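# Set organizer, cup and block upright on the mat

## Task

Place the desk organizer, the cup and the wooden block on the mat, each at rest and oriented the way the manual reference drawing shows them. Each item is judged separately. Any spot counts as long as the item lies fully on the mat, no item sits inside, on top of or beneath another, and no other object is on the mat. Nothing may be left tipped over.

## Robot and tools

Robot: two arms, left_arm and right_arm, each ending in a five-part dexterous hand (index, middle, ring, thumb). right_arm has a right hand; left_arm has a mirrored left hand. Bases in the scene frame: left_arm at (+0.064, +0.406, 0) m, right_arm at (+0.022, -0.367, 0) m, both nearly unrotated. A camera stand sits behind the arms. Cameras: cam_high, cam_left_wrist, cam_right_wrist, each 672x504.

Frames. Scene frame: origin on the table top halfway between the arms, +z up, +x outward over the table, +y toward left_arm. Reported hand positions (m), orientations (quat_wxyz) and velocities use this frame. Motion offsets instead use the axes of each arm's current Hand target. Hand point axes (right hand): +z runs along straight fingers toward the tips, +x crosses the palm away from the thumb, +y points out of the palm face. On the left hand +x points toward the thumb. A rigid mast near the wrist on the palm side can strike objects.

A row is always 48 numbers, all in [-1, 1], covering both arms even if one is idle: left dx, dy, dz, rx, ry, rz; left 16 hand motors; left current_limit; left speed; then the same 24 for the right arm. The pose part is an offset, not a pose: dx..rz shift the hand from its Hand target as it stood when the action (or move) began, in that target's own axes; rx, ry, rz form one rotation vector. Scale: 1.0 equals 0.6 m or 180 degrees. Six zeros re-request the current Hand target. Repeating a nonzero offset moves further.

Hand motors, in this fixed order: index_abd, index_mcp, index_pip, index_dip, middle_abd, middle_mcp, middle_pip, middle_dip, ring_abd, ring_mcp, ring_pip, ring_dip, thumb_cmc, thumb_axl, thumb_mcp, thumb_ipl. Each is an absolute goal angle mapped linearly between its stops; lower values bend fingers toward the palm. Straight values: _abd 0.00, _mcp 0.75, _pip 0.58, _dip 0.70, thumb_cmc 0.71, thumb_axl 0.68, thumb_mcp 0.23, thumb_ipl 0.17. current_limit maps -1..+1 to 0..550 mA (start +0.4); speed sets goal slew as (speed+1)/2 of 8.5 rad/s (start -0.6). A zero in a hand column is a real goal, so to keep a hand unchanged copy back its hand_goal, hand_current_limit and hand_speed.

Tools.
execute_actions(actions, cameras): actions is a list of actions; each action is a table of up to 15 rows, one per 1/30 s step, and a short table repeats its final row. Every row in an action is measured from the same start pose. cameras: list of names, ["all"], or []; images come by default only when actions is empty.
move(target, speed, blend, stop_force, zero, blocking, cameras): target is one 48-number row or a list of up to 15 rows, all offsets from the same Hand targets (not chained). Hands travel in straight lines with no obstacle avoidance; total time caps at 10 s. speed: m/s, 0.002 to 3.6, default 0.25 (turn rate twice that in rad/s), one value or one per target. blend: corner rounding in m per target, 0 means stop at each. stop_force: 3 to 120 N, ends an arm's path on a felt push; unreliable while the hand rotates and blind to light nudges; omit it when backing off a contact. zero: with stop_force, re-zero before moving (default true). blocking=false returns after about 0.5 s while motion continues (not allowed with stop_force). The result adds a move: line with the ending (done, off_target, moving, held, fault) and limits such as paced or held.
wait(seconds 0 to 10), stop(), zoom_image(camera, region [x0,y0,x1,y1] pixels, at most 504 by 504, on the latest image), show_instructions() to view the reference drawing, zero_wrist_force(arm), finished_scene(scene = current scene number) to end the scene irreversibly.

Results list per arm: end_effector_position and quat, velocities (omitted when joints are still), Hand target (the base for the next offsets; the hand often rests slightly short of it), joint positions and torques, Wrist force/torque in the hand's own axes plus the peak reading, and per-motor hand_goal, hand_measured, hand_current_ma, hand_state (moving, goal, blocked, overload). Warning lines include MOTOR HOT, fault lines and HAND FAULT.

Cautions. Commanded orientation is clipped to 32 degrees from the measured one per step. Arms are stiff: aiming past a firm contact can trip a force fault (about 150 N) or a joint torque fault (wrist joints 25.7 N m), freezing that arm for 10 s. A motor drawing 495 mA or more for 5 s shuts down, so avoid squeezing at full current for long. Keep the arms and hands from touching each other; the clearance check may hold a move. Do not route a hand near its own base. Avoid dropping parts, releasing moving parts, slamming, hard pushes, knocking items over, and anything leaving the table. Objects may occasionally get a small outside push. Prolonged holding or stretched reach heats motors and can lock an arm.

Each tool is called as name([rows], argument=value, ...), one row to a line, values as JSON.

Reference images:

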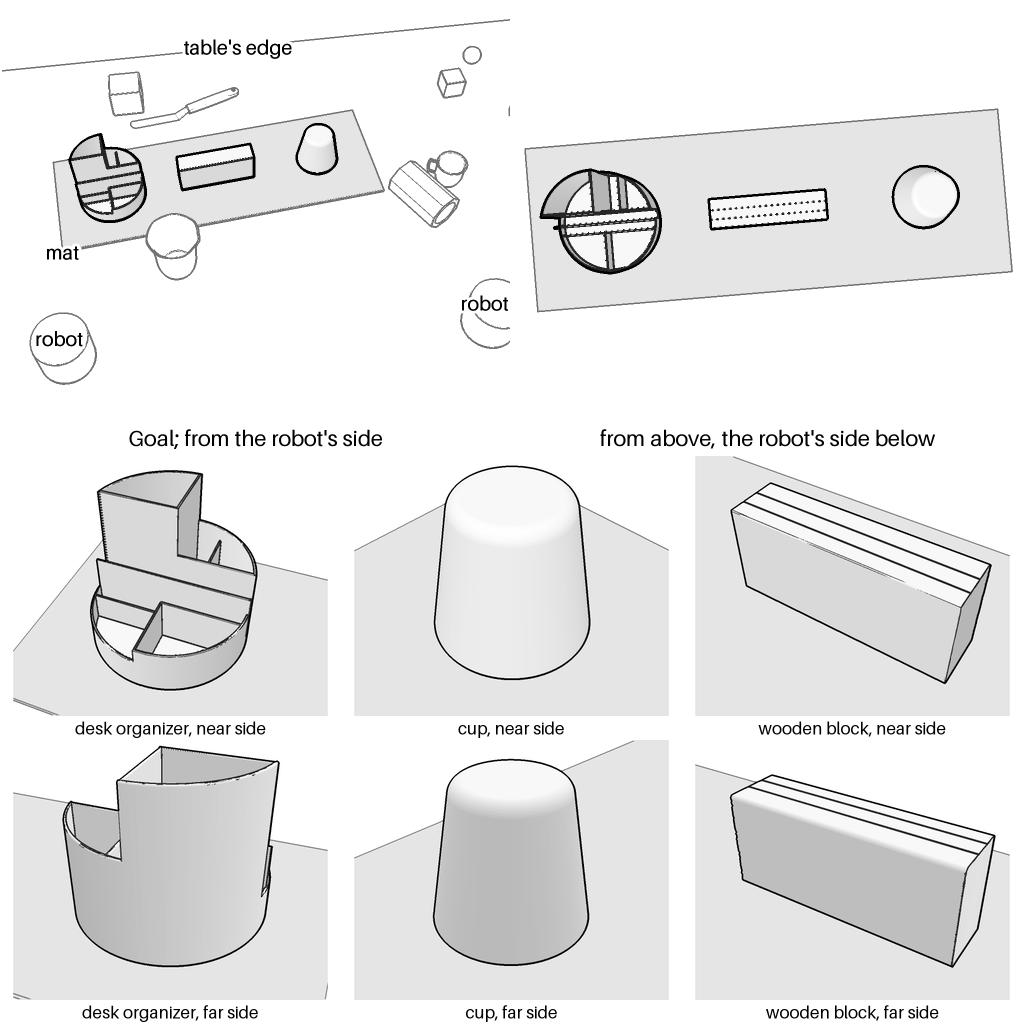

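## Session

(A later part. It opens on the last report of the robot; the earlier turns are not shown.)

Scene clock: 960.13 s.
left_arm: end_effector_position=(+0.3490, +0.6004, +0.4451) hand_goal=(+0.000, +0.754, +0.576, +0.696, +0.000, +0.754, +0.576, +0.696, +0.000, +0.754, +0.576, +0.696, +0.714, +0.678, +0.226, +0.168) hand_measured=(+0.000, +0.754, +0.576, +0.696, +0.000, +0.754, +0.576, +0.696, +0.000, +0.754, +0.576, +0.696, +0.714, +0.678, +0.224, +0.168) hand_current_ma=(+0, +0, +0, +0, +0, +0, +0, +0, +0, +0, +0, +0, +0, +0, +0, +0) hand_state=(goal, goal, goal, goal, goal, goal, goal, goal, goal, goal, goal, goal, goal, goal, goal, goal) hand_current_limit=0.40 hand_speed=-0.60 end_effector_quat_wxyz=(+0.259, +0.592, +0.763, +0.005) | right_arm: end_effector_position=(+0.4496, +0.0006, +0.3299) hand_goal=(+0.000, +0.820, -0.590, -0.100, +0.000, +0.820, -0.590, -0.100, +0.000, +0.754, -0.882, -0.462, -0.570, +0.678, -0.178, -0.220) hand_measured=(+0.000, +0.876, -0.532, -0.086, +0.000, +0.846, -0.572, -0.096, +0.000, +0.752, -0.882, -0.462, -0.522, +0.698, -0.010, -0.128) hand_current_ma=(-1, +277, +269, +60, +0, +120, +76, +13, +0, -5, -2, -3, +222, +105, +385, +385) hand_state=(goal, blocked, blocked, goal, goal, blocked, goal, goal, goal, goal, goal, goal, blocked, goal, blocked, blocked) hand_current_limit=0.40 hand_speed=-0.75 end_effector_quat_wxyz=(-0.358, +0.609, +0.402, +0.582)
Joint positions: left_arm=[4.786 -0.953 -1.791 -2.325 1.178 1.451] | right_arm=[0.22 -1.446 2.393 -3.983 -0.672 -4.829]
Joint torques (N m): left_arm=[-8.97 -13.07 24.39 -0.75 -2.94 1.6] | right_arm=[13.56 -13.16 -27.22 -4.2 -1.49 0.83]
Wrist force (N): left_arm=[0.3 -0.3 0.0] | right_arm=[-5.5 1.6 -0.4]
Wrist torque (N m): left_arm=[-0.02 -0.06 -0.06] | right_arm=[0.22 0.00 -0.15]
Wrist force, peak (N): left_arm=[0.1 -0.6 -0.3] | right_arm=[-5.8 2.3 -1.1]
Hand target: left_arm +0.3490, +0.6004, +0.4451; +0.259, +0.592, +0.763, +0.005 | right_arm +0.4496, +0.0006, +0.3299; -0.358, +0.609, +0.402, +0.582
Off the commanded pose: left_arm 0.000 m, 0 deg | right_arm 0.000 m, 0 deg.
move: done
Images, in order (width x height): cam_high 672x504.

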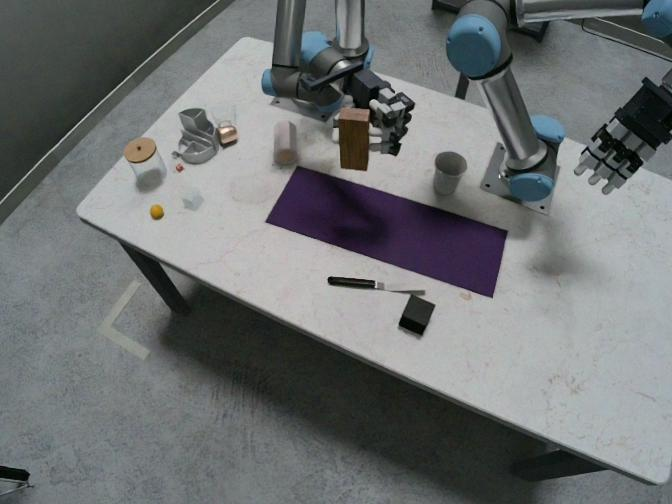

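move([
  [0,0,0,0,0,0, 0,0.754,0.576,0.696,0,0.754,0.576,0.696,0,0.754,0.576,0.696,0.714,0.678,0.226,0.168,0.4,-0.6, 0,0,0,0,0,0.667, 0,0.82,-0.591,-0.101,0,0.82,-0.591,-0.101,0,0.753,-0.883,-0.463,-0.571,0.677,-0.179,-0.221,0.4,-0.75],
  [0,0,0,0,0,0, 0,0.754,0.576,0.696,0,0.754,0.576,0.696,0,0.754,0.576,0.696,0.714,0.678,0.226,0.168,0.4,-0.6, 0,0,0,0,0,-0.667, 0,0.82,-0.591,-0.101,0,0.82,-0.591,-0.101,0,0.753,-0.883,-0.463,-0.571,0.677,-0.179,-0.221,0.4,-0.75],
  [0,0,0,0,0,0, 0,0.754,0.576,0.696,0,0.754,0.576,0.696,0,0.754,0.576,0.696,0.714,0.678,0.226,0.168,0.4,-0.6, 0,0,0,0,0,0, 0,0.82,-0.591,-0.101,0,0.82,-0.591,-0.101,0,0.753,-0.883,-0.463,-0.571,0.677,-0.179,-0.221,0.4,-0.75],
], speed=0.8, blend=0.02)

move([
  [0,0,0,0,0,0, 0,0.754,0.576,0.696,0,0.754,0.576,0.696,0,0.754,0.576,0.696,0.714,0.678,0.226,0.168,0.4,-0.6, 0,0,0,0.1357,-0.1641,-0.0364, 0,0.82,-0.591,-0.101,0,0.82,-0.591,-0.101,0,0.753,-0.883,-0.463,-0.571,0.677,-0.179,-0.221,0.4,-0.75],
  [0,0,0,0,0,0, 0,0.754,0.576,0.696,0,0.754,0.576,0.696,0,0.754,0.576,0.696,0.714,0.678,0.226,0.168,0.4,-0.6, 0,0,0,0.1357,0.1641,0.0364, 0,0.82,-0.591,-0.101,0,0.82,-0.591,-0.101,0,0.753,-0.883,-0.463,-0.571,0.677,-0.179,-0.221,0.4,-0.75],
  [0,0,0,0,0,0, 0,0.754,0.576,0.696,0,0.754,0.576,0.696,0,0.754,0.576,0.696,0.714,0.678,0.226,0.168,0.4,-0.6, 0,0,0,-0.0344,0.0836,-0.0045, 0,0.82,-0.591,-0.101,0,0.82,-0.591,-0.101,0,0.753,-0.883,-0.463,-0.571,0.677,-0.179,-0.221,0.4,-0.75],
  [0,0,0,0,0,0, 0,0.754,0.576,0.696,0,0.754,0.576,0.696,0,0.754,0.576,0.696,0.714,0.678,0.226,0.168,0.4,-0.6, 0,0,0,-0.0344,-0.009,-0.006, 0,0.82,-0.591,-0.101,0,0.82,-0.591,-0.101,0,0.753,-0.883,-0.463,-0.571,0.677,-0.179,-0.221,0.4,-0.75],
], speed=0.4, cameras=["cam_high"])

zoom_image(camera="cam_high", region=[260, 60, 440, 240])

Scene clock: 1009.47 s.
left_arm: end_effector_position=(+0.3490, +0.6004, +0.4451) hand_goal=(+0.000, +0.754, +0.576, +0.696, +0.000, +0.754, +0.576, +0.696, +0.000, +0.754, +0.576, +0.696, +0.714, +0.678, +0.226, +0.168) hand_measured=(+0.000, +0.754, +0.576, +0.696, +0.000, +0.754, +0.576, +0.696, +0.000, +0.754, +0.576, +0.696, +0.714, +0.678, +0.224, +0.168) hand_current_ma=(+0, +0, +0, +0, +0, +0, +0, +0, +0, +0, +0, +0, +0, +0, +0, +0) hand_state=(goal, goal, goal, goal, goal, goal, goal, goal, goal, goal, goal, goal, goal, goal, goal, goal) hand_current_limit=0.40 hand_speed=-0.60 end_effector_quat_wxyz=(+0.259, +0.592, +0.763, +0.005) | right_arm: end_effector_position=(+0.4496, +0.0006, +0.3299) hand_goal=(+0.000, +0.820, -0.590, -0.100, +0.000, +0.820, -0.590, -0.100, +0.000, +0.754, -0.882, -0.462, -0.570, +0.678, -0.178, -0.220) hand_measured=(+0.000, +0.886, -0.550, -0.094, +0.000, +0.840, -0.572, -0.098, +0.000, +0.758, -0.882, -0.462, -0.536, +0.690, +0.016, -0.166) hand_current_ma=(-1, +325, +175, +23, +1, +96, +73, +11, +0, +14, -2, -3, +151, +64, +385, +334) hand_state=(goal, blocked, blocked, goal, goal, blocked, goal, goal, goal, goal, goal, goal, blocked, goal, blocked, blocked) hand_current_limit=0.40 hand_speed=-0.75 end_effector_quat_wxyz=(-0.358, +0.609, +0.403, +0.582)
Joint positions: left_arm=[4.786 -0.953 -1.791 -2.325 1.178 1.451] | right_arm=[0.22 -1.446 2.393 -3.984 -0.672 1.454]
Joint torques (N m): left_arm=[-8.94 -13.07 23.94 -0.88 -2.73 1.37] | right_arm=[12.2 -12.38 -26.63 -4.47 -1.52 1.28]
Wrist force (N): left_arm=[0.1 -0.5 -0.2] | right_arm=[-5.8 1.7 -0.5]
Wrist torque (N m): left_arm=[-0.02 -0.04 -0.07] | right_arm=[0.23 0.04 -0.17]
Wrist force, peak (N): left_arm=[0.3 -0.6 -0.1] | right_arm=[-6.1 1.8 -0.7]
Hand target: left_arm +0.3490, +0.6004, +0.4451; +0.259, +0.592, +0.763, +0.005 | right_arm +0.4496, +0.0006, +0.3299; -0.358, +0.609, +0.402, +0.582
Off the commanded pose: left_arm 0.000 m, 0 deg | right_arm 0.000 m, 0 deg.
move: done

Scene clock: 1015.87 s.
left_arm: end_effector_position=(+0.3490, +0.6004, +0.4451) hand_goal=(+0.000, +0.754, +0.576, +0.696, +0.000, +0.754, +0.576, +0.696, +0.000, +0.754, +0.576, +0.696, +0.714, +0.678, +0.226, +0.168) hand_measured=(+0.000, +0.754, +0.576, +0.696, +0.000, +0.754, +0.576, +0.696, +0.000, +0.754, +0.576, +0.696, +0.714, +0.678, +0.224, +0.168) hand_current_ma=(+0, +0, +0, +0, +0, +0, +0, +0, +0, +0, +0, +0, +0, +0, +0, +0) hand_state=(goal, goal, goal, goal, goal, goal, goal, goal, goal, goal, goal, goal, goal, goal, goal, goal) hand_current_limit=0.40 hand_speed=-0.60 end_effector_quat_wxyz=(+0.259, +0.592, +0.763, +0.005) | right_arm: end_effector_position=(+0.4496, +0.0006, +0.3299) hand_goal=(+0.000, +0.820, -0.590, -0.100, +0.000, +0.820, -0.590, -0.100, +0.000, +0.754, -0.882, -0.462, -0.570, +0.678, -0.178, -0.220) hand_measured=(+0.000, +0.886, -0.550, -0.092, +0.000, +0.838, -0.578, -0.098, +0.000, +0.756, -0.882, -0.462, -0.532, +0.692, +0.016, -0.166) hand_current_ma=(-1, +325, +183, +30, +1, +85, +46, +11, +0, +8, -2, -3, +170, +74, +385, +334) hand_state=(goal, blocked, blocked, goal, goal, goal, goal, goal, goal, goal, goal, goal, blocked, goal, blocked, blocked) hand_current_limit=0.40 hand_speed=-0.75 end_effector_quat_wxyz=(-0.313, +0.632, +0.381, +0.598)
Joint positions: left_arm=[4.786 -0.953 -1.791 -2.325 1.178 1.451] | right_arm=[0.305 -1.739 2.036 -0.181 0.868 -1.707]
Joint torques (N m): left_arm=[-11.21 -12.13 23.38 -0.93 -2.92 1.35] | right_arm=[13.46 -6.66 -35.1 -0.23 1.68 -1.66]
Wrist force (N): left_arm=[0.0 -0.4 -0.3] | right_arm=[-5.5 1.7 -0.7]
Wrist torque (N m): left_arm=[0.00 -0.04 -0.07] | right_arm=[0.28 0.01 -0.06]
Wrist force, peak (N): left_arm=[0.2 -0.5 -0.5] | right_arm=[-6.0 1.7 -0.5]
Hand target: left_arm +0.3490, +0.6004, +0.4451; +0.259, +0.592, +0.763, +0.005 | right_arm +0.4496, +0.0006, +0.3299; -0.313, +0.632, +0.381, +0.598
Off the commanded pose: left_arm 0.000 m, 0 deg | right_arm 0.000 m, 0 deg.
move: done
Images, in order (width x height): cam_high 672x504.

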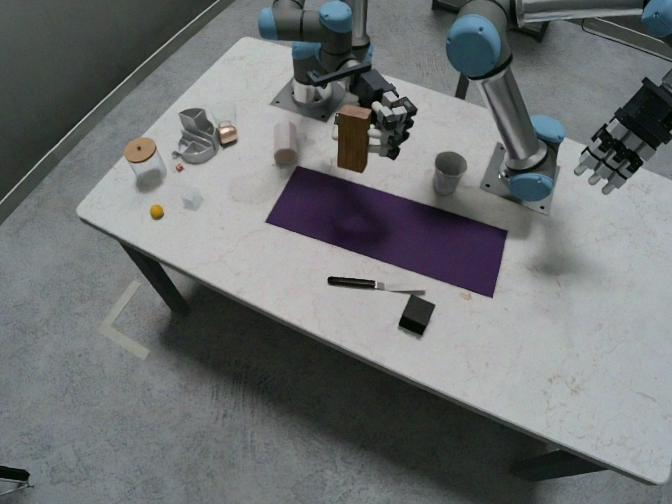

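Scaled by 2.800 from the camera's 672x504 image, which has a finer 960x720 frame.

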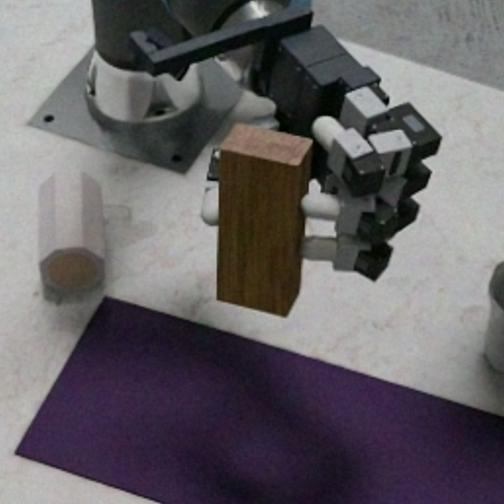

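move(target=[0,0,0,0,0,0, 0,0.754,0.576,0.696,0,0.754,0.576,0.696,0,0.754,0.576,0.696,0.714,0.678,0.226,0.168,0.4,-0.6, -0.3812,-0.023,0.0342,0,0,0, 0,0.82,-0.591,-0.101,0,0.82,-0.591,-0.101,0,0.753,-0.883,-0.463,-0.571,0.677,-0.179,-0.221,0.4,-0.75], speed=0.15)

move(target=[0,0,0,0,0,0, 0,0.754,0.576,0.696,0,0.754,0.576,0.696,0,0.754,0.576,0.696,0.714,0.678,0.226,0.168,0.4,-0.6, -0.0497,-0.003,0.0045,0,0,0, 0,0.82,-0.591,-0.101,0,0.82,-0.591,-0.101,0,0.753,-0.883,-0.463,-0.571,0.677,-0.179,-0.221,0.4,-0.75], speed=0.03, stop_force=4, cameras=["cam_high"])

zoom_image(camera="cam_high", region=[290, 130, 430, 270])

Scene clock: 1036.33 s.
left_arm: end_effector_position=(+0.3490, +0.6004, +0.4451) hand_goal=(+0.000, +0.754, +0.576, +0.696, +0.000, +0.754, +0.576, +0.696, +0.000, +0.754, +0.576, +0.696, +0.714, +0.678, +0.226, +0.168) hand_measured=(+0.000, +0.754, +0.576, +0.696, +0.000, +0.754, +0.576, +0.696, +0.000, +0.754, +0.576, +0.696, +0.714, +0.678, +0.224, +0.168) hand_current_ma=(+0, +0, +0, +0, +0, +0, +0, +0, +0, +0, +0, +0, +0, +0, +0, +0) hand_state=(goal, goal, goal, goal, goal, goal, goal, goal, goal, goal, goal, goal, goal, goal, goal, goal) hand_current_limit=0.40 hand_speed=-0.60 end_effector_quat_wxyz=(+0.259, +0.592, +0.763, +0.005) | right_arm: end_effector_position=(+0.4497, +0.0006, +0.0999) hand_goal=(+0.000, +0.820, -0.590, -0.100, +0.000, +0.820, -0.590, -0.100, +0.000, +0.754, -0.882, -0.462, -0.570, +0.678, -0.178, -0.220) hand_measured=(+0.000, +0.886, -0.550, -0.092, +0.000, +0.838, -0.578, -0.098, +0.000, +0.756, -0.882, -0.462, -0.532, +0.692, +0.016, -0.166) hand_current_ma=(-1, +325, +183, +30, +1, +85, +46, +11, +0, +8, -2, -3, +173, +75, +385, +334) hand_state=(goal, blocked, blocked, goal, goal, goal, goal, goal, goal, goal, goal, goal, blocked, goal, blocked, blocked) hand_current_limit=0.40 hand_speed=-0.75 end_effector_quat_wxyz=(-0.313, +0.632, +0.381, +0.598)
Joint positions: left_arm=[4.786 -0.953 -1.791 -2.325 1.178 1.451] | right_arm=[0.305 -1.322 2.359 -0.92 0.868 -1.707]
Joint torques (N m): left_arm=[-8.44 -13.33 23.32 -0.83 -2.92 1.02] | right_arm=[13.15 -17 -3.11 -3.62 1.79 1]
Wrist force (N): left_arm=[0.0 -0.4 -0.1] | right_arm=[-5.3 1.4 -0.8]
Wrist torque (N m): left_arm=[-0.02 -0.04 -0.08] | right_arm=[0.29 -0.02 -0.13]
Wrist force, peak (N): left_arm=[0.2 -0.6 -0.3] | right_arm=[-6.7 1.5 -0.6]
Hand target: left_arm +0.3490, +0.6004, +0.4451; +0.259, +0.592, +0.763, +0.005 | right_arm +0.4497, +0.0006, +0.0999; -0.313, +0.632, +0.381, +0.598
Off the commanded pose: left_arm 0.000 m, 0 deg | right_arm 0.000 m, 0 deg.
move: done

Scene clock: 1037.63 s.
left_arm: end_effector_position=(+0.3490, +0.6004, +0.4451) hand_goal=(+0.000, +0.754, +0.576, +0.696, +0.000, +0.754, +0.576, +0.696, +0.000, +0.754, +0.576, +0.696, +0.714, +0.678, +0.226, +0.168) hand_measured=(+0.000, +0.754, +0.576, +0.696, +0.000, +0.754, +0.576, +0.696, +0.000, +0.754, +0.576, +0.696, +0.714, +0.678, +0.224, +0.168) hand_current_ma=(+0, +0, +0, +0, +0, +0, +0, +0, +0, +0, +0, +0, +0, +0, +0, +0) hand_state=(goal, goal, goal, goal, goal, goal, goal, goal, goal, goal, goal, goal, goal, goal, goal, goal) hand_current_limit=0.40 hand_speed=-0.60 end_effector_quat_wxyz=(+0.259, +0.592, +0.763, +0.005) | right_arm: end_effector_position=(+0.4497, +0.0006, +0.0955) hand_goal=(+0.000, +0.820, -0.590, -0.100, +0.000, +0.820, -0.590, -0.100, +0.000, +0.754, -0.882, -0.462, -0.570, +0.678, -0.178, -0.220) hand_measured=(+0.000, +0.886, -0.550, -0.092, +0.002, +0.844, -0.572, -0.096, +0.000, +0.756, -0.882, -0.462, -0.540, +0.688, +0.016, -0.166) hand_current_ma=(+0, +323, +183, +30, +10, +110, +73, +12, +0, +8, -2, -3, +134, +55, +385, +334) hand_state=(goal, blocked, blocked, goal, goal, blocked, goal, goal, goal, goal, goal, goal, blocked, goal, blocked, blocked) hand_current_limit=0.40 hand_speed=-0.75 end_effector_quat_wxyz=(-0.313, +0.632, +0.381, +0.598)
Joint positions: left_arm=[4.786 -0.953 -1.791 -2.325 1.178 1.451] | right_arm=[0.305 -1.309 2.362 -0.935 0.868 -1.707]
Joint torques (N m): left_arm=[-8.02 -12.26 23.56 -0.61 -2.99 1.3] | right_arm=[11.79 -31.09 -23.22 0.07 1.39 -1.11]
Wrist force (N): left_arm=[0.2 -0.4 -0.2] | right_arm=[-4.9 1.4 -0.9]
Wrist torque (N m): left_arm=[-0.02 -0.06 -0.06] | right_arm=[0.28 -0.02 -0.15]
Wrist force, peak (N): left_arm=[0.3 -0.5 -0.3] | right_arm=[-5.5 1.5 -0.7]
Hand target: left_arm +0.3490, +0.6004, +0.4451; +0.259, +0.592, +0.763, +0.005 | right_arm +0.4497, +0.0006, +0.0955; -0.313, +0.632, +0.381, +0.598 (not the last commanded pose)
Off the commanded pose: left_arm 0.000 m, 0 deg | right_arm 0.026 m, 0 deg.
move: contact (right_arm)
Images, in order (width x height): cam_high 672x504.

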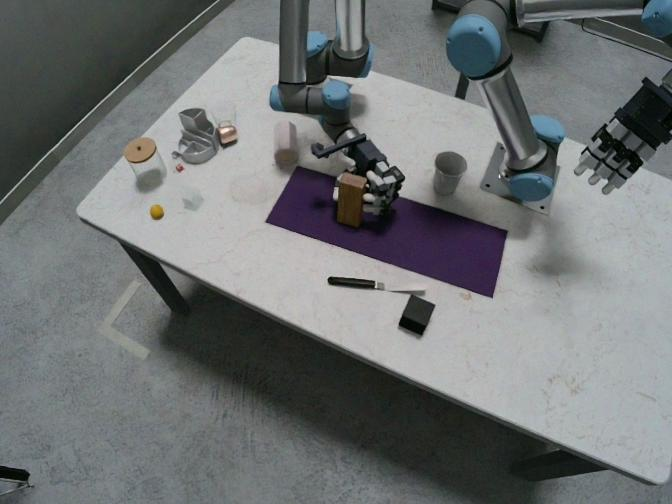

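Scaled by 3.600 from the camera's 672x504 image, which has a finer 960x720 frame.

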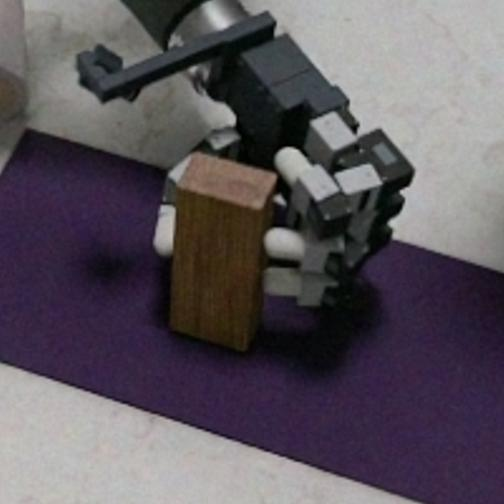

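move(target=[0,0,0,0,0,0, 0,0.754,0.576,0.696,0,0.754,0.576,0.696,0,0.754,0.576,0.696,0.714,0.678,0.226,0.168,0.4,-0.6, 0.003,0,0,0,0.0159,0.0111, 0,0.82,-0.591,-0.101,0,0.82,-0.591,-0.101,0,0.753,-0.883,-0.463,-0.571,0.677,-0.179,-0.221,0.4,-0.75], speed=0.1)

move(target=[0,0,0,0,0,0, 0,0.754,0.576,0.696,0,0.754,0.576,0.696,0,0.754,0.576,0.696,0.714,0.678,0.226,0.168,0.4,-0.6, -0.0333,-0.001,0.002,0,0,0, 0,0.82,-0.591,-0.101,0,0.82,-0.591,-0.101,0,0.753,-0.883,-0.463,-0.571,0.677,-0.179,-0.221,0.4,-0.75], speed=0.02, stop_force=4, cameras=["cam_high"])

zoom_image(camera="cam_high", region=[300, 150, 400, 250])

Scene clock: 1053.67 s.
left_arm: end_effector_position=(+0.3490, +0.6004, +0.4451) hand_goal=(+0.000, +0.754, +0.576, +0.696, +0.000, +0.754, +0.576, +0.696, +0.000, +0.754, +0.576, +0.696, +0.714, +0.678, +0.226, +0.168) hand_measured=(+0.000, +0.754, +0.576, +0.696, +0.000, +0.754, +0.576, +0.696, +0.000, +0.754, +0.576, +0.696, +0.714, +0.678, +0.224, +0.168) hand_current_ma=(+0, +0, +0, +0, +0, +0, +0, +0, +0, +0, +0, +0, +0, +0, +0, +0) hand_state=(goal, goal, goal, goal, goal, goal, goal, goal, goal, goal, goal, goal, goal, goal, goal, goal) hand_current_limit=0.40 hand_speed=-0.60 end_effector_quat_wxyz=(+0.259, +0.592, +0.763, +0.005) | right_arm: end_effector_position=(+0.4497, +0.0008, +0.0973) hand_goal=(+0.000, +0.820, -0.590, -0.100, +0.000, +0.820, -0.590, -0.100, +0.000, +0.754, -0.882, -0.462, -0.570, +0.678, -0.178, -0.220) hand_measured=(+0.000, +0.886, -0.550, -0.092, +0.002, +0.844, -0.572, -0.096, +0.000, +0.756, -0.882, -0.462, -0.540, +0.690, +0.016, -0.166) hand_current_ma=(+0, +323, +183, +30, +10, +110, +73, +12, +0, +8, -2, -3, +138, +57, +385, +334) hand_state=(goal, blocked, blocked, goal, goal, blocked, goal, goal, goal, goal, goal, goal, blocked, goal, blocked, blocked) hand_current_limit=0.40 hand_speed=-0.75 end_effector_quat_wxyz=(-0.333, +0.623, +0.362, +0.608)
Joint positions: left_arm=[4.786 -0.953 -1.791 -2.325 1.178 1.451] | right_arm=[0.299 -1.304 2.385 -1.029 0.857 -1.631]
Joint torques (N m): left_arm=[-8.79 -12.98 23.39 -0.95 -2.6 1.07] | right_arm=[-9.58 -15.83 -1.27 -4.23 -1.63 0.99]
Wrist force (N): left_arm=[0.1 -0.3 -0.1] | right_arm=[-4.4 1.6 -0.9]
Wrist torque (N m): left_arm=[0.00 -0.04 -0.07] | right_arm=[0.25 -0.09 -0.11]
Wrist force, peak (N): left_arm=[0.4 -0.4 -0.2] | right_arm=[-5.2 1.6 -0.9]
Hand target: left_arm +0.3490, +0.6004, +0.4451; +0.259, +0.592, +0.763, +0.005 | right_arm +0.4497, +0.0008, +0.0973; -0.333, +0.623, +0.362, +0.608
Off the commanded pose: left_arm 0.000 m, 0 deg | right_arm 0.000 m, 0 deg.
move: done

Scene clock: 1054.97 s.
left_arm: end_effector_position=(+0.3490, +0.6004, +0.4451) hand_goal=(+0.000, +0.754, +0.576, +0.696, +0.000, +0.754, +0.576, +0.696, +0.000, +0.754, +0.576, +0.696, +0.714, +0.678, +0.226, +0.168) hand_measured=(+0.000, +0.754, +0.576, +0.696, +0.000, +0.754, +0.576, +0.696, +0.000, +0.754, +0.576, +0.696, +0.714, +0.678, +0.224, +0.168) hand_current_ma=(+0, +0, +0, +0, +0, +0, +0, +0, +0, +0, +0, +0, +0, +0, +0, +0) hand_state=(goal, goal, goal, goal, goal, goal, goal, goal, goal, goal, goal, goal, goal, goal, goal, goal) hand_current_limit=0.40 hand_speed=-0.60 end_effector_quat_wxyz=(+0.259, +0.592, +0.763, +0.005) | right_arm: end_effector_position=(+0.4498, +0.0008, +0.0947) hand_goal=(+0.000, +0.820, -0.590, -0.100, +0.000, +0.820, -0.590, -0.100, +0.000, +0.754, -0.882, -0.462, -0.570, +0.678, -0.178, -0.220) hand_measured=(+0.000, +0.882, -0.550, -0.094, +0.004, +0.852, -0.566, -0.094, +0.000, +0.756, -0.882, -0.462, -0.554, +0.682, +0.018, -0.166) hand_current_ma=(+0, +301, +180, +29, +16, +148, +105, +20, +0, +8, -2, -3, +70, +20, +385, +334) hand_state=(goal, blocked, blocked, goal, goal, blocked, blocked, goal, goal, goal, goal, goal, goal, goal, blocked, blocked) hand_current_limit=0.40 hand_speed=-0.75 end_effector_quat_wxyz=(-0.333, +0.623, +0.362, +0.608)
Joint positions: left_arm=[4.786 -0.953 -1.791 -2.325 1.178 1.451] | right_arm=[0.299 -1.296 2.386 -1.038 0.857 -1.63]
Joint torques (N m): left_arm=[-8.11 -13.08 23.01 -0.79 -2.74 1.17] | right_arm=[1.39 -32.28 -22.86 0.32 0.49 0.71]
Wrist force (N): left_arm=[0.1 -0.4 0.1] | right_arm=[-3.4 1.6 -0.8]
Wrist torque (N m): left_arm=[-0.04 -0.05 -0.07] | right_arm=[0.20 -0.14 -0.14]
Wrist force, peak (N): left_arm=[0.2 -0.7 -0.1] | right_arm=[-4.4 1.5 -0.6]
Hand target: left_arm +0.3490, +0.6004, +0.4451; +0.259, +0.592, +0.763, +0.005 | right_arm +0.4498, +0.0008, +0.0947; -0.333, +0.623, +0.362, +0.608 (not the last commanded pose)
Off the commanded pose: left_arm 0.000 m, 0 deg | right_arm 0.017 m, 0 deg.
move: contact (right_arm)
Images, in order (width x height): cam_high 672x504.

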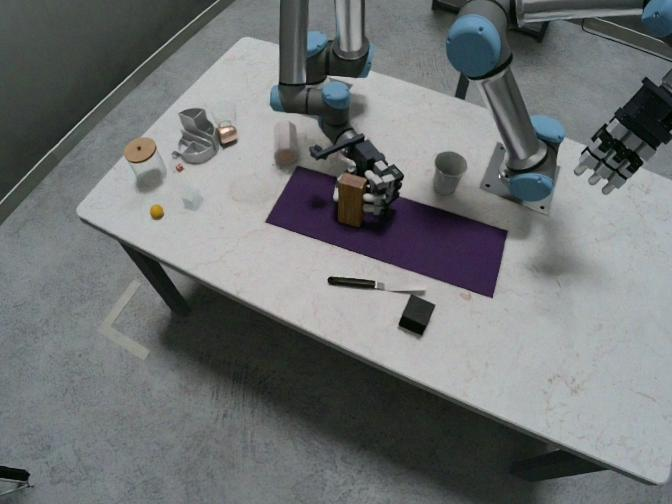

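Scaled by 5.040 from the camera's 672x504 image, which has a finer 960x720 frame.

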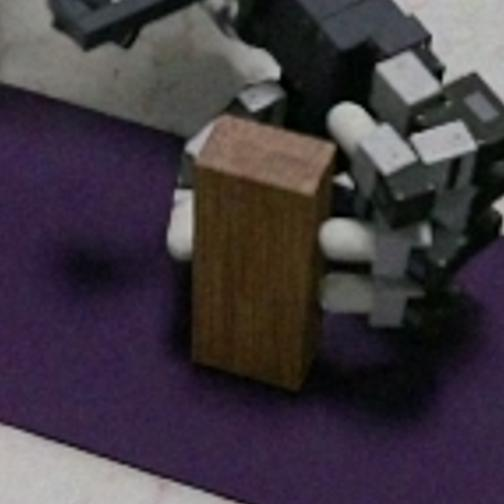

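execute_actions([
  [[0,0,0,0,0,0, 0,0.754,0.576,0.696,0,0.754,0.576,0.696,0,0.754,0.576,0.696,0.714,0.678,0.226,0.168,0.4,-0.6, 0,0,0,0,0,0, 0,0.89,-0.35,-0.06,0,0.89,-0.35,-0.06,0,0.753,-0.883,-0.463,-0.571,0.677,0.12,0.02,0.4,-0.85]],
  [[0,0,0,0,0,0, 0,0.754,0.576,0.696,0,0.754,0.576,0.696,0,0.754,0.576,0.696,0.714,0.678,0.226,0.168,0.4,-0.6, 0,0,0,0,0,0, 0,0.89,-0.299,-0.029,0,0.89,-0.299,-0.029,0,0.753,-0.883,-0.463,-0.571,0.677,0.12,0.02,0.4,-0.75]],
], cameras=["cam_high","cam_right_wrist"])

zoom_image(camera="cam_high", region=[300, 150, 400, 250])

Scene clock: 1133.53 s.
left_arm: end_effector_position=(+0.3490, +0.6004, +0.4451) hand_goal=(+0.000, +0.754, +0.576, +0.696, +0.000, +0.754, +0.576, +0.696, +0.000, +0.754, +0.576, +0.696, +0.714, +0.678, +0.226, +0.168) hand_measured=(+0.000, +0.754, +0.576, +0.696, +0.000, +0.754, +0.576, +0.696, +0.000, +0.754, +0.576, +0.696, +0.714, +0.678, +0.224, +0.168) hand_current_ma=(+0, +0, +0, +0, +0, +0, +0, +0, +0, +0, +0, +0, +0, +0, +0, +0) hand_state=(goal, goal, goal, goal, goal, goal, goal, goal, goal, goal, goal, goal, goal, goal, goal, goal) hand_current_limit=0.40 hand_speed=-0.60 end_effector_quat_wxyz=(+0.259, +0.592, +0.763, +0.005) | right_arm: end_effector_position=(+0.4498, +0.0008, +0.0947) hand_goal=(+0.000, +0.890, -0.298, -0.028, +0.000, +0.890, -0.298, -0.028, +0.000, +0.754, -0.882, -0.462, -0.570, +0.678, +0.120, +0.020) hand_measured=(+0.000, +0.890, -0.300, -0.030, +0.004, +0.888, -0.300, -0.030, +0.000, +0.756, -0.882, -0.462, -0.554, +0.682, +0.118, +0.018) hand_current_ma=(+0, -3, -11, -10, +16, -7, -10, -12, +0, +8, -2, -3, +70, +20, -12, -10) hand_state=(goal, goal, goal, goal, goal, goal, goal, goal, goal, goal, goal, goal, goal, goal, goal, goal) hand_current_limit=0.40 hand_speed=-0.75 end_effector_quat_wxyz=(-0.333, +0.623, +0.362, +0.608)
Joint positions: left_arm=[4.786 -0.953 -1.791 -2.325 1.178 1.451] | right_arm=[0.299 -1.296 2.386 -1.038 0.857 -1.63]
Joint torques (N m): left_arm=[-8.69 -11.73 23.59 -0.61 -2.93 1.27] | right_arm=[0.58 -29.51 -19.62 -0.32 -1.54 -1.26]
Wrist force (N): left_arm=[0.0 -0.5 -0.1] | right_arm=[-2.1 1.6 -0.7]
Wrist torque (N m): left_arm=[-0.02 -0.04 -0.08] | right_arm=[0.23 -0.11 -0.11]
Wrist force, peak (N): left_arm=[0.3 -0.5 -0.2] | right_arm=[-3.6 1.8 -1.0]
Hand target: left_arm +0.3490, +0.6004, +0.4451; +0.259, +0.592, +0.763, +0.005 | right_arm +0.4498, +0.0008, +0.0947; -0.333, +0.623, +0.362, +0.608
Off the commanded pose: left_arm 0.000 m, 0 deg | right_arm 0.000 m, 0 deg.
Images, in order (width x height): cam_high 672x504, cam_right_wrist 672x504.

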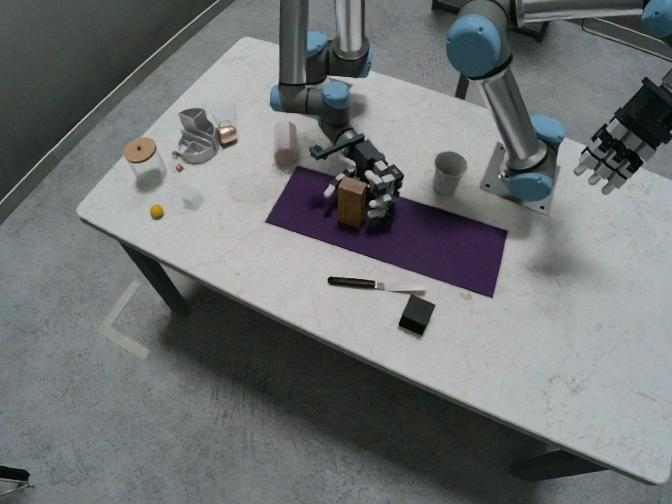

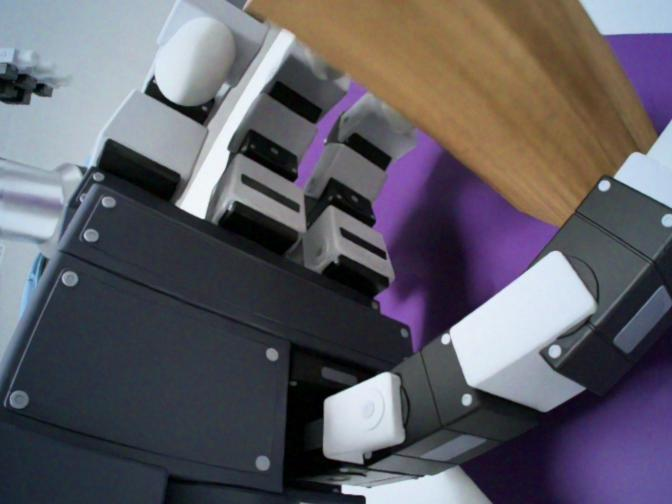

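Scaled by 5.040 from the camera's 672x504 image, which has a finer 960x720 frame.

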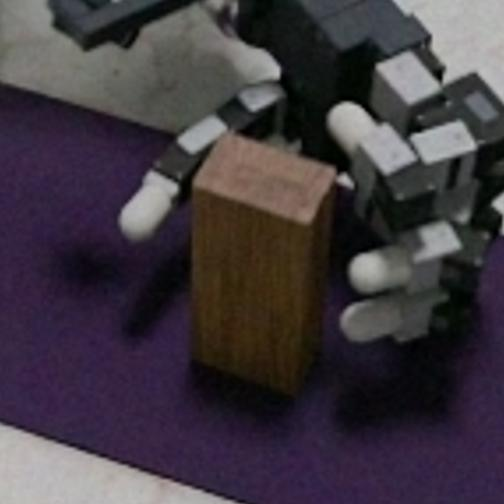

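move([
  [0,0,0,0,0,0, 0,0.754,0.576,0.696,0,0.754,0.576,0.696,0,0.754,0.576,0.696,0.714,0.678,0.226,0.168,0.4,-0.6, 0,-0.1165,-0.0812,0,0,0, 0,0.89,-0.299,-0.029,0,0.89,-0.299,-0.029,0,0.753,-0.883,-0.463,-0.571,0.677,0.12,0.02,0.4,-0.75],
  [0,0,0,0,0,0, 0,0.754,0.576,0.696,0,0.754,0.576,0.696,0,0.754,0.576,0.696,0.714,0.678,0.226,0.168,0.4,-0.6, 0.3662,-0.1073,-0.0952,0,0,0, 0,0.89,-0.299,-0.029,0,0.89,-0.299,-0.029,0,0.753,-0.883,-0.463,-0.571,0.677,0.12,0.02,0.4,-0.75],
  [0,0,0,0,0,0, 0,0.754,0.576,0.696,0,0.754,0.576,0.696,0,0.754,0.576,0.696,0.714,0.678,0.226,0.168,0.4,-0.6, 0.2407,0.0358,-0.0195,-0.3082,0.1188,0.6746, 0,0.89,-0.445,-0.029,0,0.89,-0.445,-0.029,0,0.753,-0.883,-0.463,-0.571,0.677,-0.022,-0.07,0.4,-0.4],
], speed=[0.12, 0.3, 0.4], blend=[0.005, 0.03, 0], cameras=["cam_high","cam_right_wrist"])

zoom_image(camera="cam_high", region=[290, 110, 410, 240])

Scene clock: 1153.90 s.
left_arm: end_effector_position=(+0.3490, +0.6004, +0.4451) hand_goal=(+0.000, +0.754, +0.576, +0.696, +0.000, +0.754, +0.576, +0.696, +0.000, +0.754, +0.576, +0.696, +0.714, +0.678, +0.226, +0.168) hand_measured=(+0.000, +0.754, +0.576, +0.696, +0.000, +0.754, +0.576, +0.696, +0.000, +0.754, +0.576, +0.696, +0.714, +0.678, +0.224, +0.168) hand_current_ma=(+0, +0, +0, +0, +0, +0, +0, +0, +0, +0, +0, +0, +0, +0, +0, +0) hand_state=(goal, goal, goal, goal, goal, goal, goal, goal, goal, goal, goal, goal, goal, goal, goal, goal) hand_current_limit=0.40 hand_speed=-0.60 end_effector_quat_wxyz=(+0.259, +0.592, +0.763, +0.005) | right_arm: end_effector_position=(+0.4619, -0.0135, +0.2400) hand_goal=(+0.000, +0.890, -0.444, -0.028, +0.000, +0.890, -0.444, -0.028, +0.000, +0.754, -0.882, -0.462, -0.570, +0.678, -0.022, -0.070) hand_measured=(+0.000, +0.884, -0.440, -0.030, +0.002, +0.884, -0.440, -0.030, +0.000, +0.750, -0.882, -0.462, -0.572, +0.680, -0.020, -0.068) hand_current_ma=(+1, -26, +13, -9, +7, -22, +12, -10, +0, -18, -2, -3, -4, +6, +7, +10) hand_state=(goal, goal, goal, goal, goal, goal, goal, goal, goal, goal, goal, goal, goal, goal, goal, goal) hand_current_limit=0.40 hand_speed=-0.40 end_effector_quat_wxyz=(+0.448, -0.576, +0.659, -0.184)
Joint positions: left_arm=[4.786 -0.953 -1.791 -2.325 1.178 1.451] | right_arm=[0.318 -1.475 1.689 0.345 1.573 0.465]
Joint torques (N m): left_arm=[-7.95 -13.32 23.53 -1.09 -2.5 0.91] | right_arm=[-9.36 -14.9 -32.68 1.31 -1.82 1.48]
Wrist force (N): left_arm=[0.0 -0.3 -0.2] | right_arm=[1.1 2.2 1.4]
Wrist torque (N m): left_arm=[0.01 -0.03 -0.08] | right_arm=[-0.09 -0.28 0.16]
Wrist force, peak (N): left_arm=[0.2 -0.5 -0.3] | right_arm=[-3.3 1.9 -0.9]
Hand target: left_arm +0.3490, +0.6004, +0.4451; +0.259, +0.592, +0.763, +0.005 | right_arm +0.4619, -0.0135, +0.2400; +0.448, -0.576, +0.659, -0.184
Off the commanded pose: left_arm 0.000 m, 0 deg | right_arm 0.000 m, 0 deg.
move: done
Images, in order (width x height): cam_high 672x504, cam_right_wrist 672x504.

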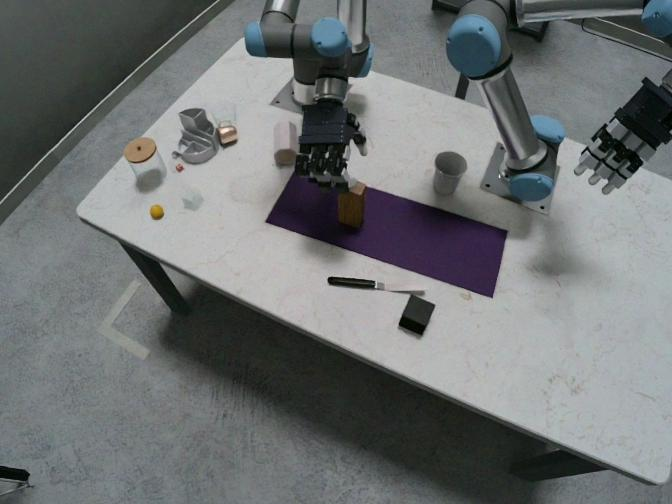

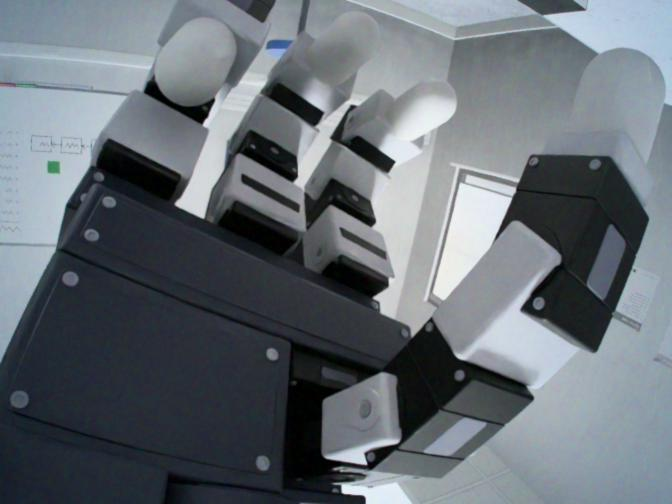

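Scaled by 3.877 from the camera's 672x504 image, which has a finer 960x720 frame.

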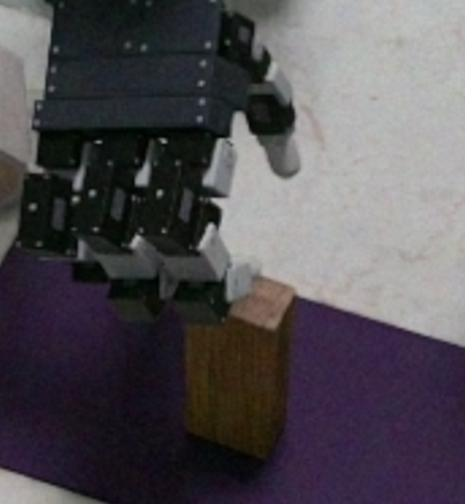

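move(target=[0,0,0,0,0,0, 0,0.754,0.576,0.696,0,0.754,0.576,0.696,0,0.754,0.576,0.696,0.714,0.678,0.226,0.168,0.4,-0.6, 0.0775,0.136,0.0953,0,0,0, 0,0.89,-0.445,-0.029,0,0.89,-0.445,-0.029,0,0.753,-0.883,-0.463,-0.571,0.677,-0.022,-0.07,0.4,-0.4], speed=0.15)

move(target=[0,0,0,0,0,0, 0,0.754,0.576,0.696,0,0.754,0.576,0.696,0,0.754,0.576,0.696,0.714,0.678,0.226,0.168,0.4,-0.6, 0.0218,0.0384,0.0269,0,0,0, 0,0.89,-0.445,-0.029,0,0.89,-0.445,-0.029,0,0.753,-0.883,-0.463,-0.571,0.677,-0.022,-0.07,0.4,-0.4], speed=0.05, stop_force=4, cameras=["cam_high","cam_right_wrist"])

zoom_image(camera="cam_high", region=[290, 130, 410, 250])

Scene clock: 1174.30 s.
left_arm: end_effector_position=(+0.3490, +0.6004, +0.4451) hand_goal=(+0.000, +0.754, +0.576, +0.696, +0.000, +0.754, +0.576, +0.696, +0.000, +0.754, +0.576, +0.696, +0.714, +0.678, +0.226, +0.168) hand_measured=(+0.000, +0.754, +0.576, +0.696, +0.000, +0.754, +0.576, +0.696, +0.000, +0.754, +0.576, +0.696, +0.714, +0.678, +0.224, +0.168) hand_current_ma=(+0, +0, +0, +0, +0, +0, +0, +0, +0, +0, +0, +0, +0, +0, +0, +0) hand_state=(goal, goal, goal, goal, goal, goal, goal, goal, goal, goal, goal, goal, goal, goal, goal, goal) hand_current_limit=0.40 hand_speed=-0.60 end_effector_quat_wxyz=(+0.259, +0.592, +0.763, +0.005) | right_arm: end_effector_position=(+0.4623, -0.0188, +0.1303) hand_goal=(+0.000, +0.890, -0.444, -0.028, +0.000, +0.890, -0.444, -0.028, +0.000, +0.754, -0.882, -0.462, -0.570, +0.678, -0.022, -0.070) hand_measured=(+0.000, +0.884, -0.440, -0.030, +0.002, +0.884, -0.440, -0.030, +0.000, +0.750, -0.882, -0.462, -0.572, +0.680, -0.020, -0.068) hand_current_ma=(+1, -26, +13, -9, +7, -22, +12, -10, +0, -18, -2, -3, -5, +6, +7, +10) hand_state=(goal, goal, goal, goal, goal, goal, goal, goal, goal, goal, goal, goal, goal, goal, goal, goal) hand_current_limit=0.40 hand_speed=-0.40 end_effector_quat_wxyz=(+0.448, -0.576, +0.659, -0.184)
Joint positions: left_arm=[4.786 -0.953 -1.791 -2.325 1.178 1.451] | right_arm=[0.304 -1.389 1.889 0.059 1.561 0.458]
Joint torques (N m): left_arm=[-7.35 -13.2 23.45 -0.95 -2.58 0.96] | right_arm=[-9.99 -17.88 -11.45 -2.62 -2 -1.32]
Wrist force (N): left_arm=[0.2 -0.3 -0.2] | right_arm=[0.9 2.2 1.6]
Wrist torque (N m): left_arm=[0.00 -0.05 -0.07] | right_arm=[-0.10 -0.27 0.22]
Wrist force, peak (N): left_arm=[0.0 -0.7 -0.1] | right_arm=[1.6 3.0 1.9]
Hand target: left_arm +0.3490, +0.6004, +0.4451; +0.259, +0.592, +0.763, +0.005 | right_arm +0.4623, -0.0188, +0.1302; +0.448, -0.576, +0.659, -0.184
Off the commanded pose: left_arm 0.000 m, 0 deg | right_arm 0.000 m, 0 deg.
move: done

Scene clock: 1175.97 s.
left_arm: end_effector_position=(+0.3490, +0.6004, +0.4451) hand_goal=(+0.000, +0.754, +0.576, +0.696, +0.000, +0.754, +0.576, +0.696, +0.000, +0.754, +0.576, +0.696, +0.714, +0.678, +0.226, +0.168) hand_measured=(+0.000, +0.754, +0.576, +0.696, +0.000, +0.754, +0.576, +0.696, +0.000, +0.754, +0.576, +0.696, +0.714, +0.678, +0.224, +0.168) hand_current_ma=(+0, +0, +0, +0, +0, +0, +0, +0, +0, +0, +0, +0, +0, +0, +0, +0) hand_state=(goal, goal, goal, goal, goal, goal, goal, goal, goal, goal, goal, goal, goal, goal, goal, goal) hand_current_limit=0.40 hand_speed=-0.60 end_effector_quat_wxyz=(+0.259, +0.592, +0.763, +0.005) | right_arm: end_effector_position=(+0.4624, -0.0202, +0.0992) hand_goal=(+0.000, +0.890, -0.444, -0.028, +0.000, +0.890, -0.444, -0.028, +0.000, +0.754, -0.882, -0.462, -0.570, +0.678, -0.022, -0.070) hand_measured=(+0.000, +0.884, -0.440, -0.030, +0.002, +0.884, -0.440, -0.030, +0.000, +0.750, -0.882, -0.462, -0.572, +0.680, -0.020, -0.068) hand_current_ma=(+1, -26, +13, -9, +7, -22, +12, -10, +0, -18, -2, -3, -5, +6, +7, +10) hand_state=(goal, goal, goal, goal, goal, goal, goal, goal, goal, goal, goal, goal, goal, goal, goal, goal) hand_current_limit=0.40 hand_speed=-0.40 end_effector_quat_wxyz=(+0.448, -0.576, +0.659, -0.184)
Joint positions: left_arm=[4.786 -0.953 -1.791 -2.325 1.178 1.451] | right_arm=[0.3 -1.351 1.934 -0.024 1.558 0.455]
Joint torques (N m): left_arm=[-7.38 -12.53 23.32 -0.81 -2.9 1.05] | right_arm=[-9.36 -18.85 -8.44 -2.55 -1.77 -1.29]
Wrist force (N): left_arm=[0.1 -0.4 -0.2] | right_arm=[1.0 1.9 1.8]
Wrist torque (N m): left_arm=[0.00 -0.05 -0.07] | right_arm=[-0.13 -0.28 0.21]
Wrist force, peak (N): left_arm=[0.1 -0.6 -0.2] | right_arm=[1.2 2.3 1.7]
Hand target: left_arm +0.3490, +0.6004, +0.4451; +0.259, +0.592, +0.763, +0.005 | right_arm +0.4624, -0.0202, +0.0992; +0.448, -0.576, +0.659, -0.184
Off the commanded pose: left_arm 0.000 m, 0 deg | right_arm 0.000 m, 0 deg.
move: done
Images, in order (width x height): cam_high 672x504, cam_right_wrist 672x504.

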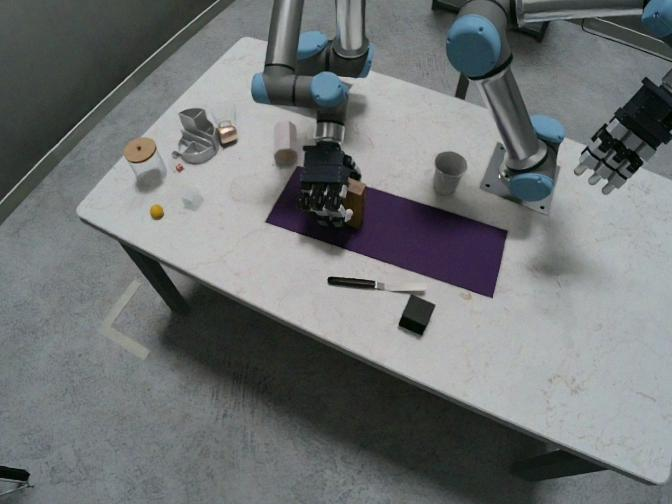

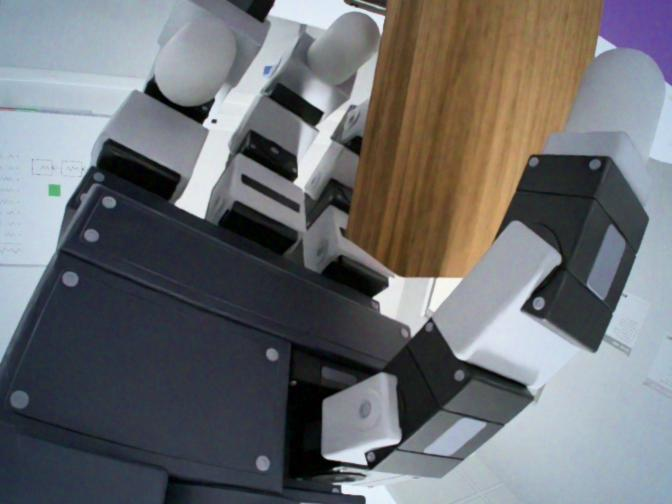

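Scaled by 4.200 from the camera's 672x504 image, which has a finer 960x720 frame.

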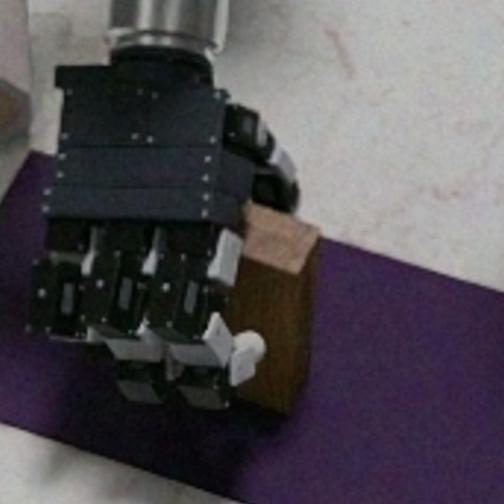

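move(target=[0,0,0,0,0,0, 0,0.754,0.576,0.696,0,0.754,0.576,0.696,0,0.754,0.576,0.696,0.714,0.678,0.226,0.168,0.4,-0.6, -0.0181,0.0062,0.0059,0,0,0, 0,0.89,-0.445,-0.029,0,0.89,-0.445,-0.029,0,0.753,-0.883,-0.463,-0.571,0.677,-0.022,-0.07,0.4,-0.4], speed=0.05)

execute_actions([
  [[0,0,0,0,0,0, 0,0.754,0.576,0.696,0,0.754,0.576,0.696,0,0.754,0.576,0.696,0.714,0.678,0.226,0.168,0.4,-0.6, 0,0,0,0,0,0, 0,0.78,-0.737,-0.101,0,0.78,-0.737,-0.101,0,0.753,-0.883,-0.463,-0.571,0.677,-0.224,-0.264,0.4,-0.75]],
  [[0,0,0,0,0,0, 0,0.754,0.576,0.696,0,0.754,0.576,0.696,0,0.754,0.576,0.696,0.714,0.678,0.226,0.168,0.4,-0.6, 0,0,0,0,0,0, 0,0.78,-0.737,-0.101,0,0.78,-0.737,-0.101,0,0.753,-0.883,-0.463,-0.571,0.677,-0.224,-0.264,0.4,-0.75]],
], cameras=["cam_high","cam_right_wrist"])

zoom_image(camera="cam_high", region=[290, 130, 410, 250])

Scene clock: 1196.70 s.
left_arm: end_effector_position=(+0.3490, +0.6004, +0.4451) hand_goal=(+0.000, +0.754, +0.576, +0.696, +0.000, +0.754, +0.576, +0.696, +0.000, +0.754, +0.576, +0.696, +0.714, +0.678, +0.226, +0.168) hand_measured=(+0.000, +0.754, +0.576, +0.696, +0.000, +0.754, +0.576, +0.696, +0.000, +0.754, +0.576, +0.696, +0.714, +0.678, +0.224, +0.168) hand_current_ma=(+0, +0, +0, +0, +0, +0, +0, +0, +0, +0, +0, +0, +0, +0, +0, +0) hand_state=(goal, goal, goal, goal, goal, goal, goal, goal, goal, goal, goal, goal, goal, goal, goal, goal) hand_current_limit=0.40 hand_speed=-0.60 end_effector_quat_wxyz=(+0.259, +0.592, +0.763, +0.005) | right_arm: end_effector_position=(+0.4623, -0.0083, +0.0986) hand_goal=(+0.000, +0.890, -0.444, -0.028, +0.000, +0.890, -0.444, -0.028, +0.000, +0.754, -0.882, -0.462, -0.570, +0.678, -0.022, -0.070) hand_measured=(+0.000, +0.884, -0.440, -0.030, +0.002, +0.884, -0.440, -0.030, +0.000, +0.750, -0.882, -0.462, -0.572, +0.680, -0.020, -0.068) hand_current_ma=(+1, -26, +13, -9, +7, -22, +12, -10, +0, -18, -2, -3, -5, +6, +7, +10) hand_state=(goal, goal, goal, goal, goal, goal, goal, goal, goal, goal, goal, goal, goal, goal, goal, goal) hand_current_limit=0.40 hand_speed=-0.40 end_effector_quat_wxyz=(+0.448, -0.576, +0.659, -0.184)
Joint positions: left_arm=[4.786 -0.953 -1.791 -2.325 1.178 1.451] | right_arm=[0.331 -1.334 1.914 -0.02 1.584 0.472]
Joint torques (N m): left_arm=[-7.14 -12.81 22.83 -0.94 -2.72 0.79] | right_arm=[13.83 -17.53 -30.36 1.47 1.73 1.16]
Wrist force (N): left_arm=[0.1 -0.4 -0.2] | right_arm=[1.2 2.1 1.8]
Wrist torque (N m): left_arm=[-0.02 -0.05 -0.07] | right_arm=[-0.10 -0.32 0.14]
Wrist force, peak (N): left_arm=[0.1 -0.7 -0.3] | right_arm=[1.5 2.0 1.8]
Hand target: left_arm +0.3490, +0.6004, +0.4451; +0.259, +0.592, +0.763, +0.005 | right_arm +0.4623, -0.0082, +0.0986; +0.448, -0.576, +0.659, -0.184
Off the commanded pose: left_arm 0.000 m, 0 deg | right_arm 0.000 m, 0 deg.
move: done

Scene clock: 1197.90 s.
left_arm: end_effector_position=(+0.3490, +0.6004, +0.4451) hand_goal=(+0.000, +0.754, +0.576, +0.696, +0.000, +0.754, +0.576, +0.696, +0.000, +0.754, +0.576, +0.696, +0.714, +0.678, +0.226, +0.168) hand_measured=(+0.000, +0.754, +0.576, +0.696, +0.000, +0.754, +0.576, +0.696, +0.000, +0.754, +0.576, +0.696, +0.714, +0.678, +0.224, +0.168) hand_current_ma=(+0, +0, +0, +0, +0, +0, +0, +0, +0, +0, +0, +0, +0, +0, +0, +0) hand_state=(goal, goal, goal, goal, goal, goal, goal, goal, goal, goal, goal, goal, goal, goal, goal, goal) hand_current_limit=0.40 hand_speed=-0.60 end_effector_quat_wxyz=(+0.259, +0.592, +0.763, +0.005) | right_arm: end_effector_position=(+0.4623, -0.0082, +0.0986) hand_goal=(+0.000, +0.780, -0.736, -0.100, +0.000, +0.780, -0.736, -0.100, +0.000, +0.754, -0.882, -0.462, -0.570, +0.678, -0.224, -0.264) hand_measured=(+0.002, +0.810, -0.682, -0.092, +0.002, +0.794, -0.700, -0.092, +0.000, +0.750, -0.882, -0.462, -0.570, +0.680, -0.078, -0.152) hand_current_ma=(+4, +139, +248, +30, +7, +61, +157, +35, +0, -18, -2, -3, +4, +10, +385, +385) hand_state=(goal, blocked, blocked, goal, goal, goal, blocked, goal, goal, goal, goal, goal, goal, goal, blocked, blocked) hand_current_limit=0.40 hand_speed=-0.75 end_effector_quat_wxyz=(+0.448, -0.576, +0.659, -0.184)
Joint positions: left_arm=[4.786 -0.953 -1.791 -2.325 1.178 1.451] | right_arm=[0.331 -1.334 1.913 -0.02 1.584 0.472]
Joint torques (N m): left_arm=[-6.73 -12.98 23.74 -0.99 -2.65 0.81] | right_arm=[13.11 -23.8 -32.54 -2.07 1.99 1.53]
Wrist force (N): left_arm=[0.1 -0.2 -0.1] | right_arm=[2.0 3.9 3.0]
Wrist torque (N m): left_arm=[0.01 -0.05 -0.07] | right_arm=[-0.08 -0.30 0.12]
Wrist force, peak (N): left_arm=[0.0 -0.6 -0.1] | right_arm=[2.1 4.3 3.4]
Hand target: left_arm +0.3490, +0.6004, +0.4451; +0.259, +0.592, +0.763, +0.005 | right_arm +0.4623, -0.0082, +0.0986; +0.448, -0.576, +0.659, -0.184
Off the commanded pose: left_arm 0.000 m, 0 deg | right_arm 0.000 m, 0 deg.
Images, in order (width x height): cam_high 672x504, cam_right_wrist 672x504.

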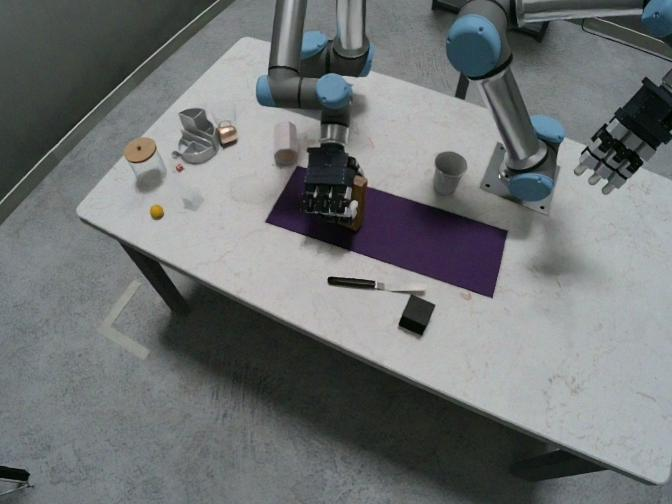

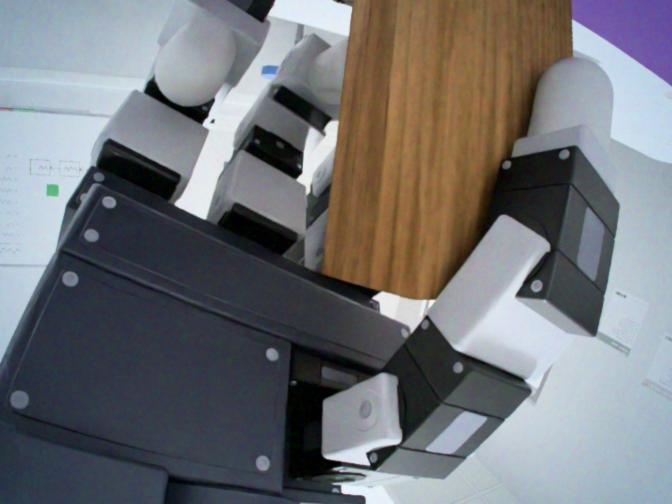

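Scaled by 4.200 from the camera's 672x504 image, which has a finer 960x720 frame.

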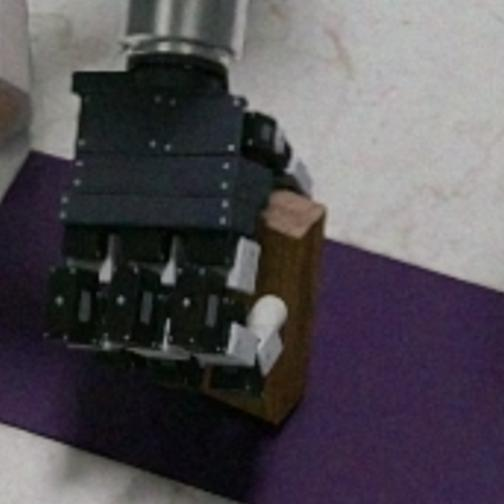

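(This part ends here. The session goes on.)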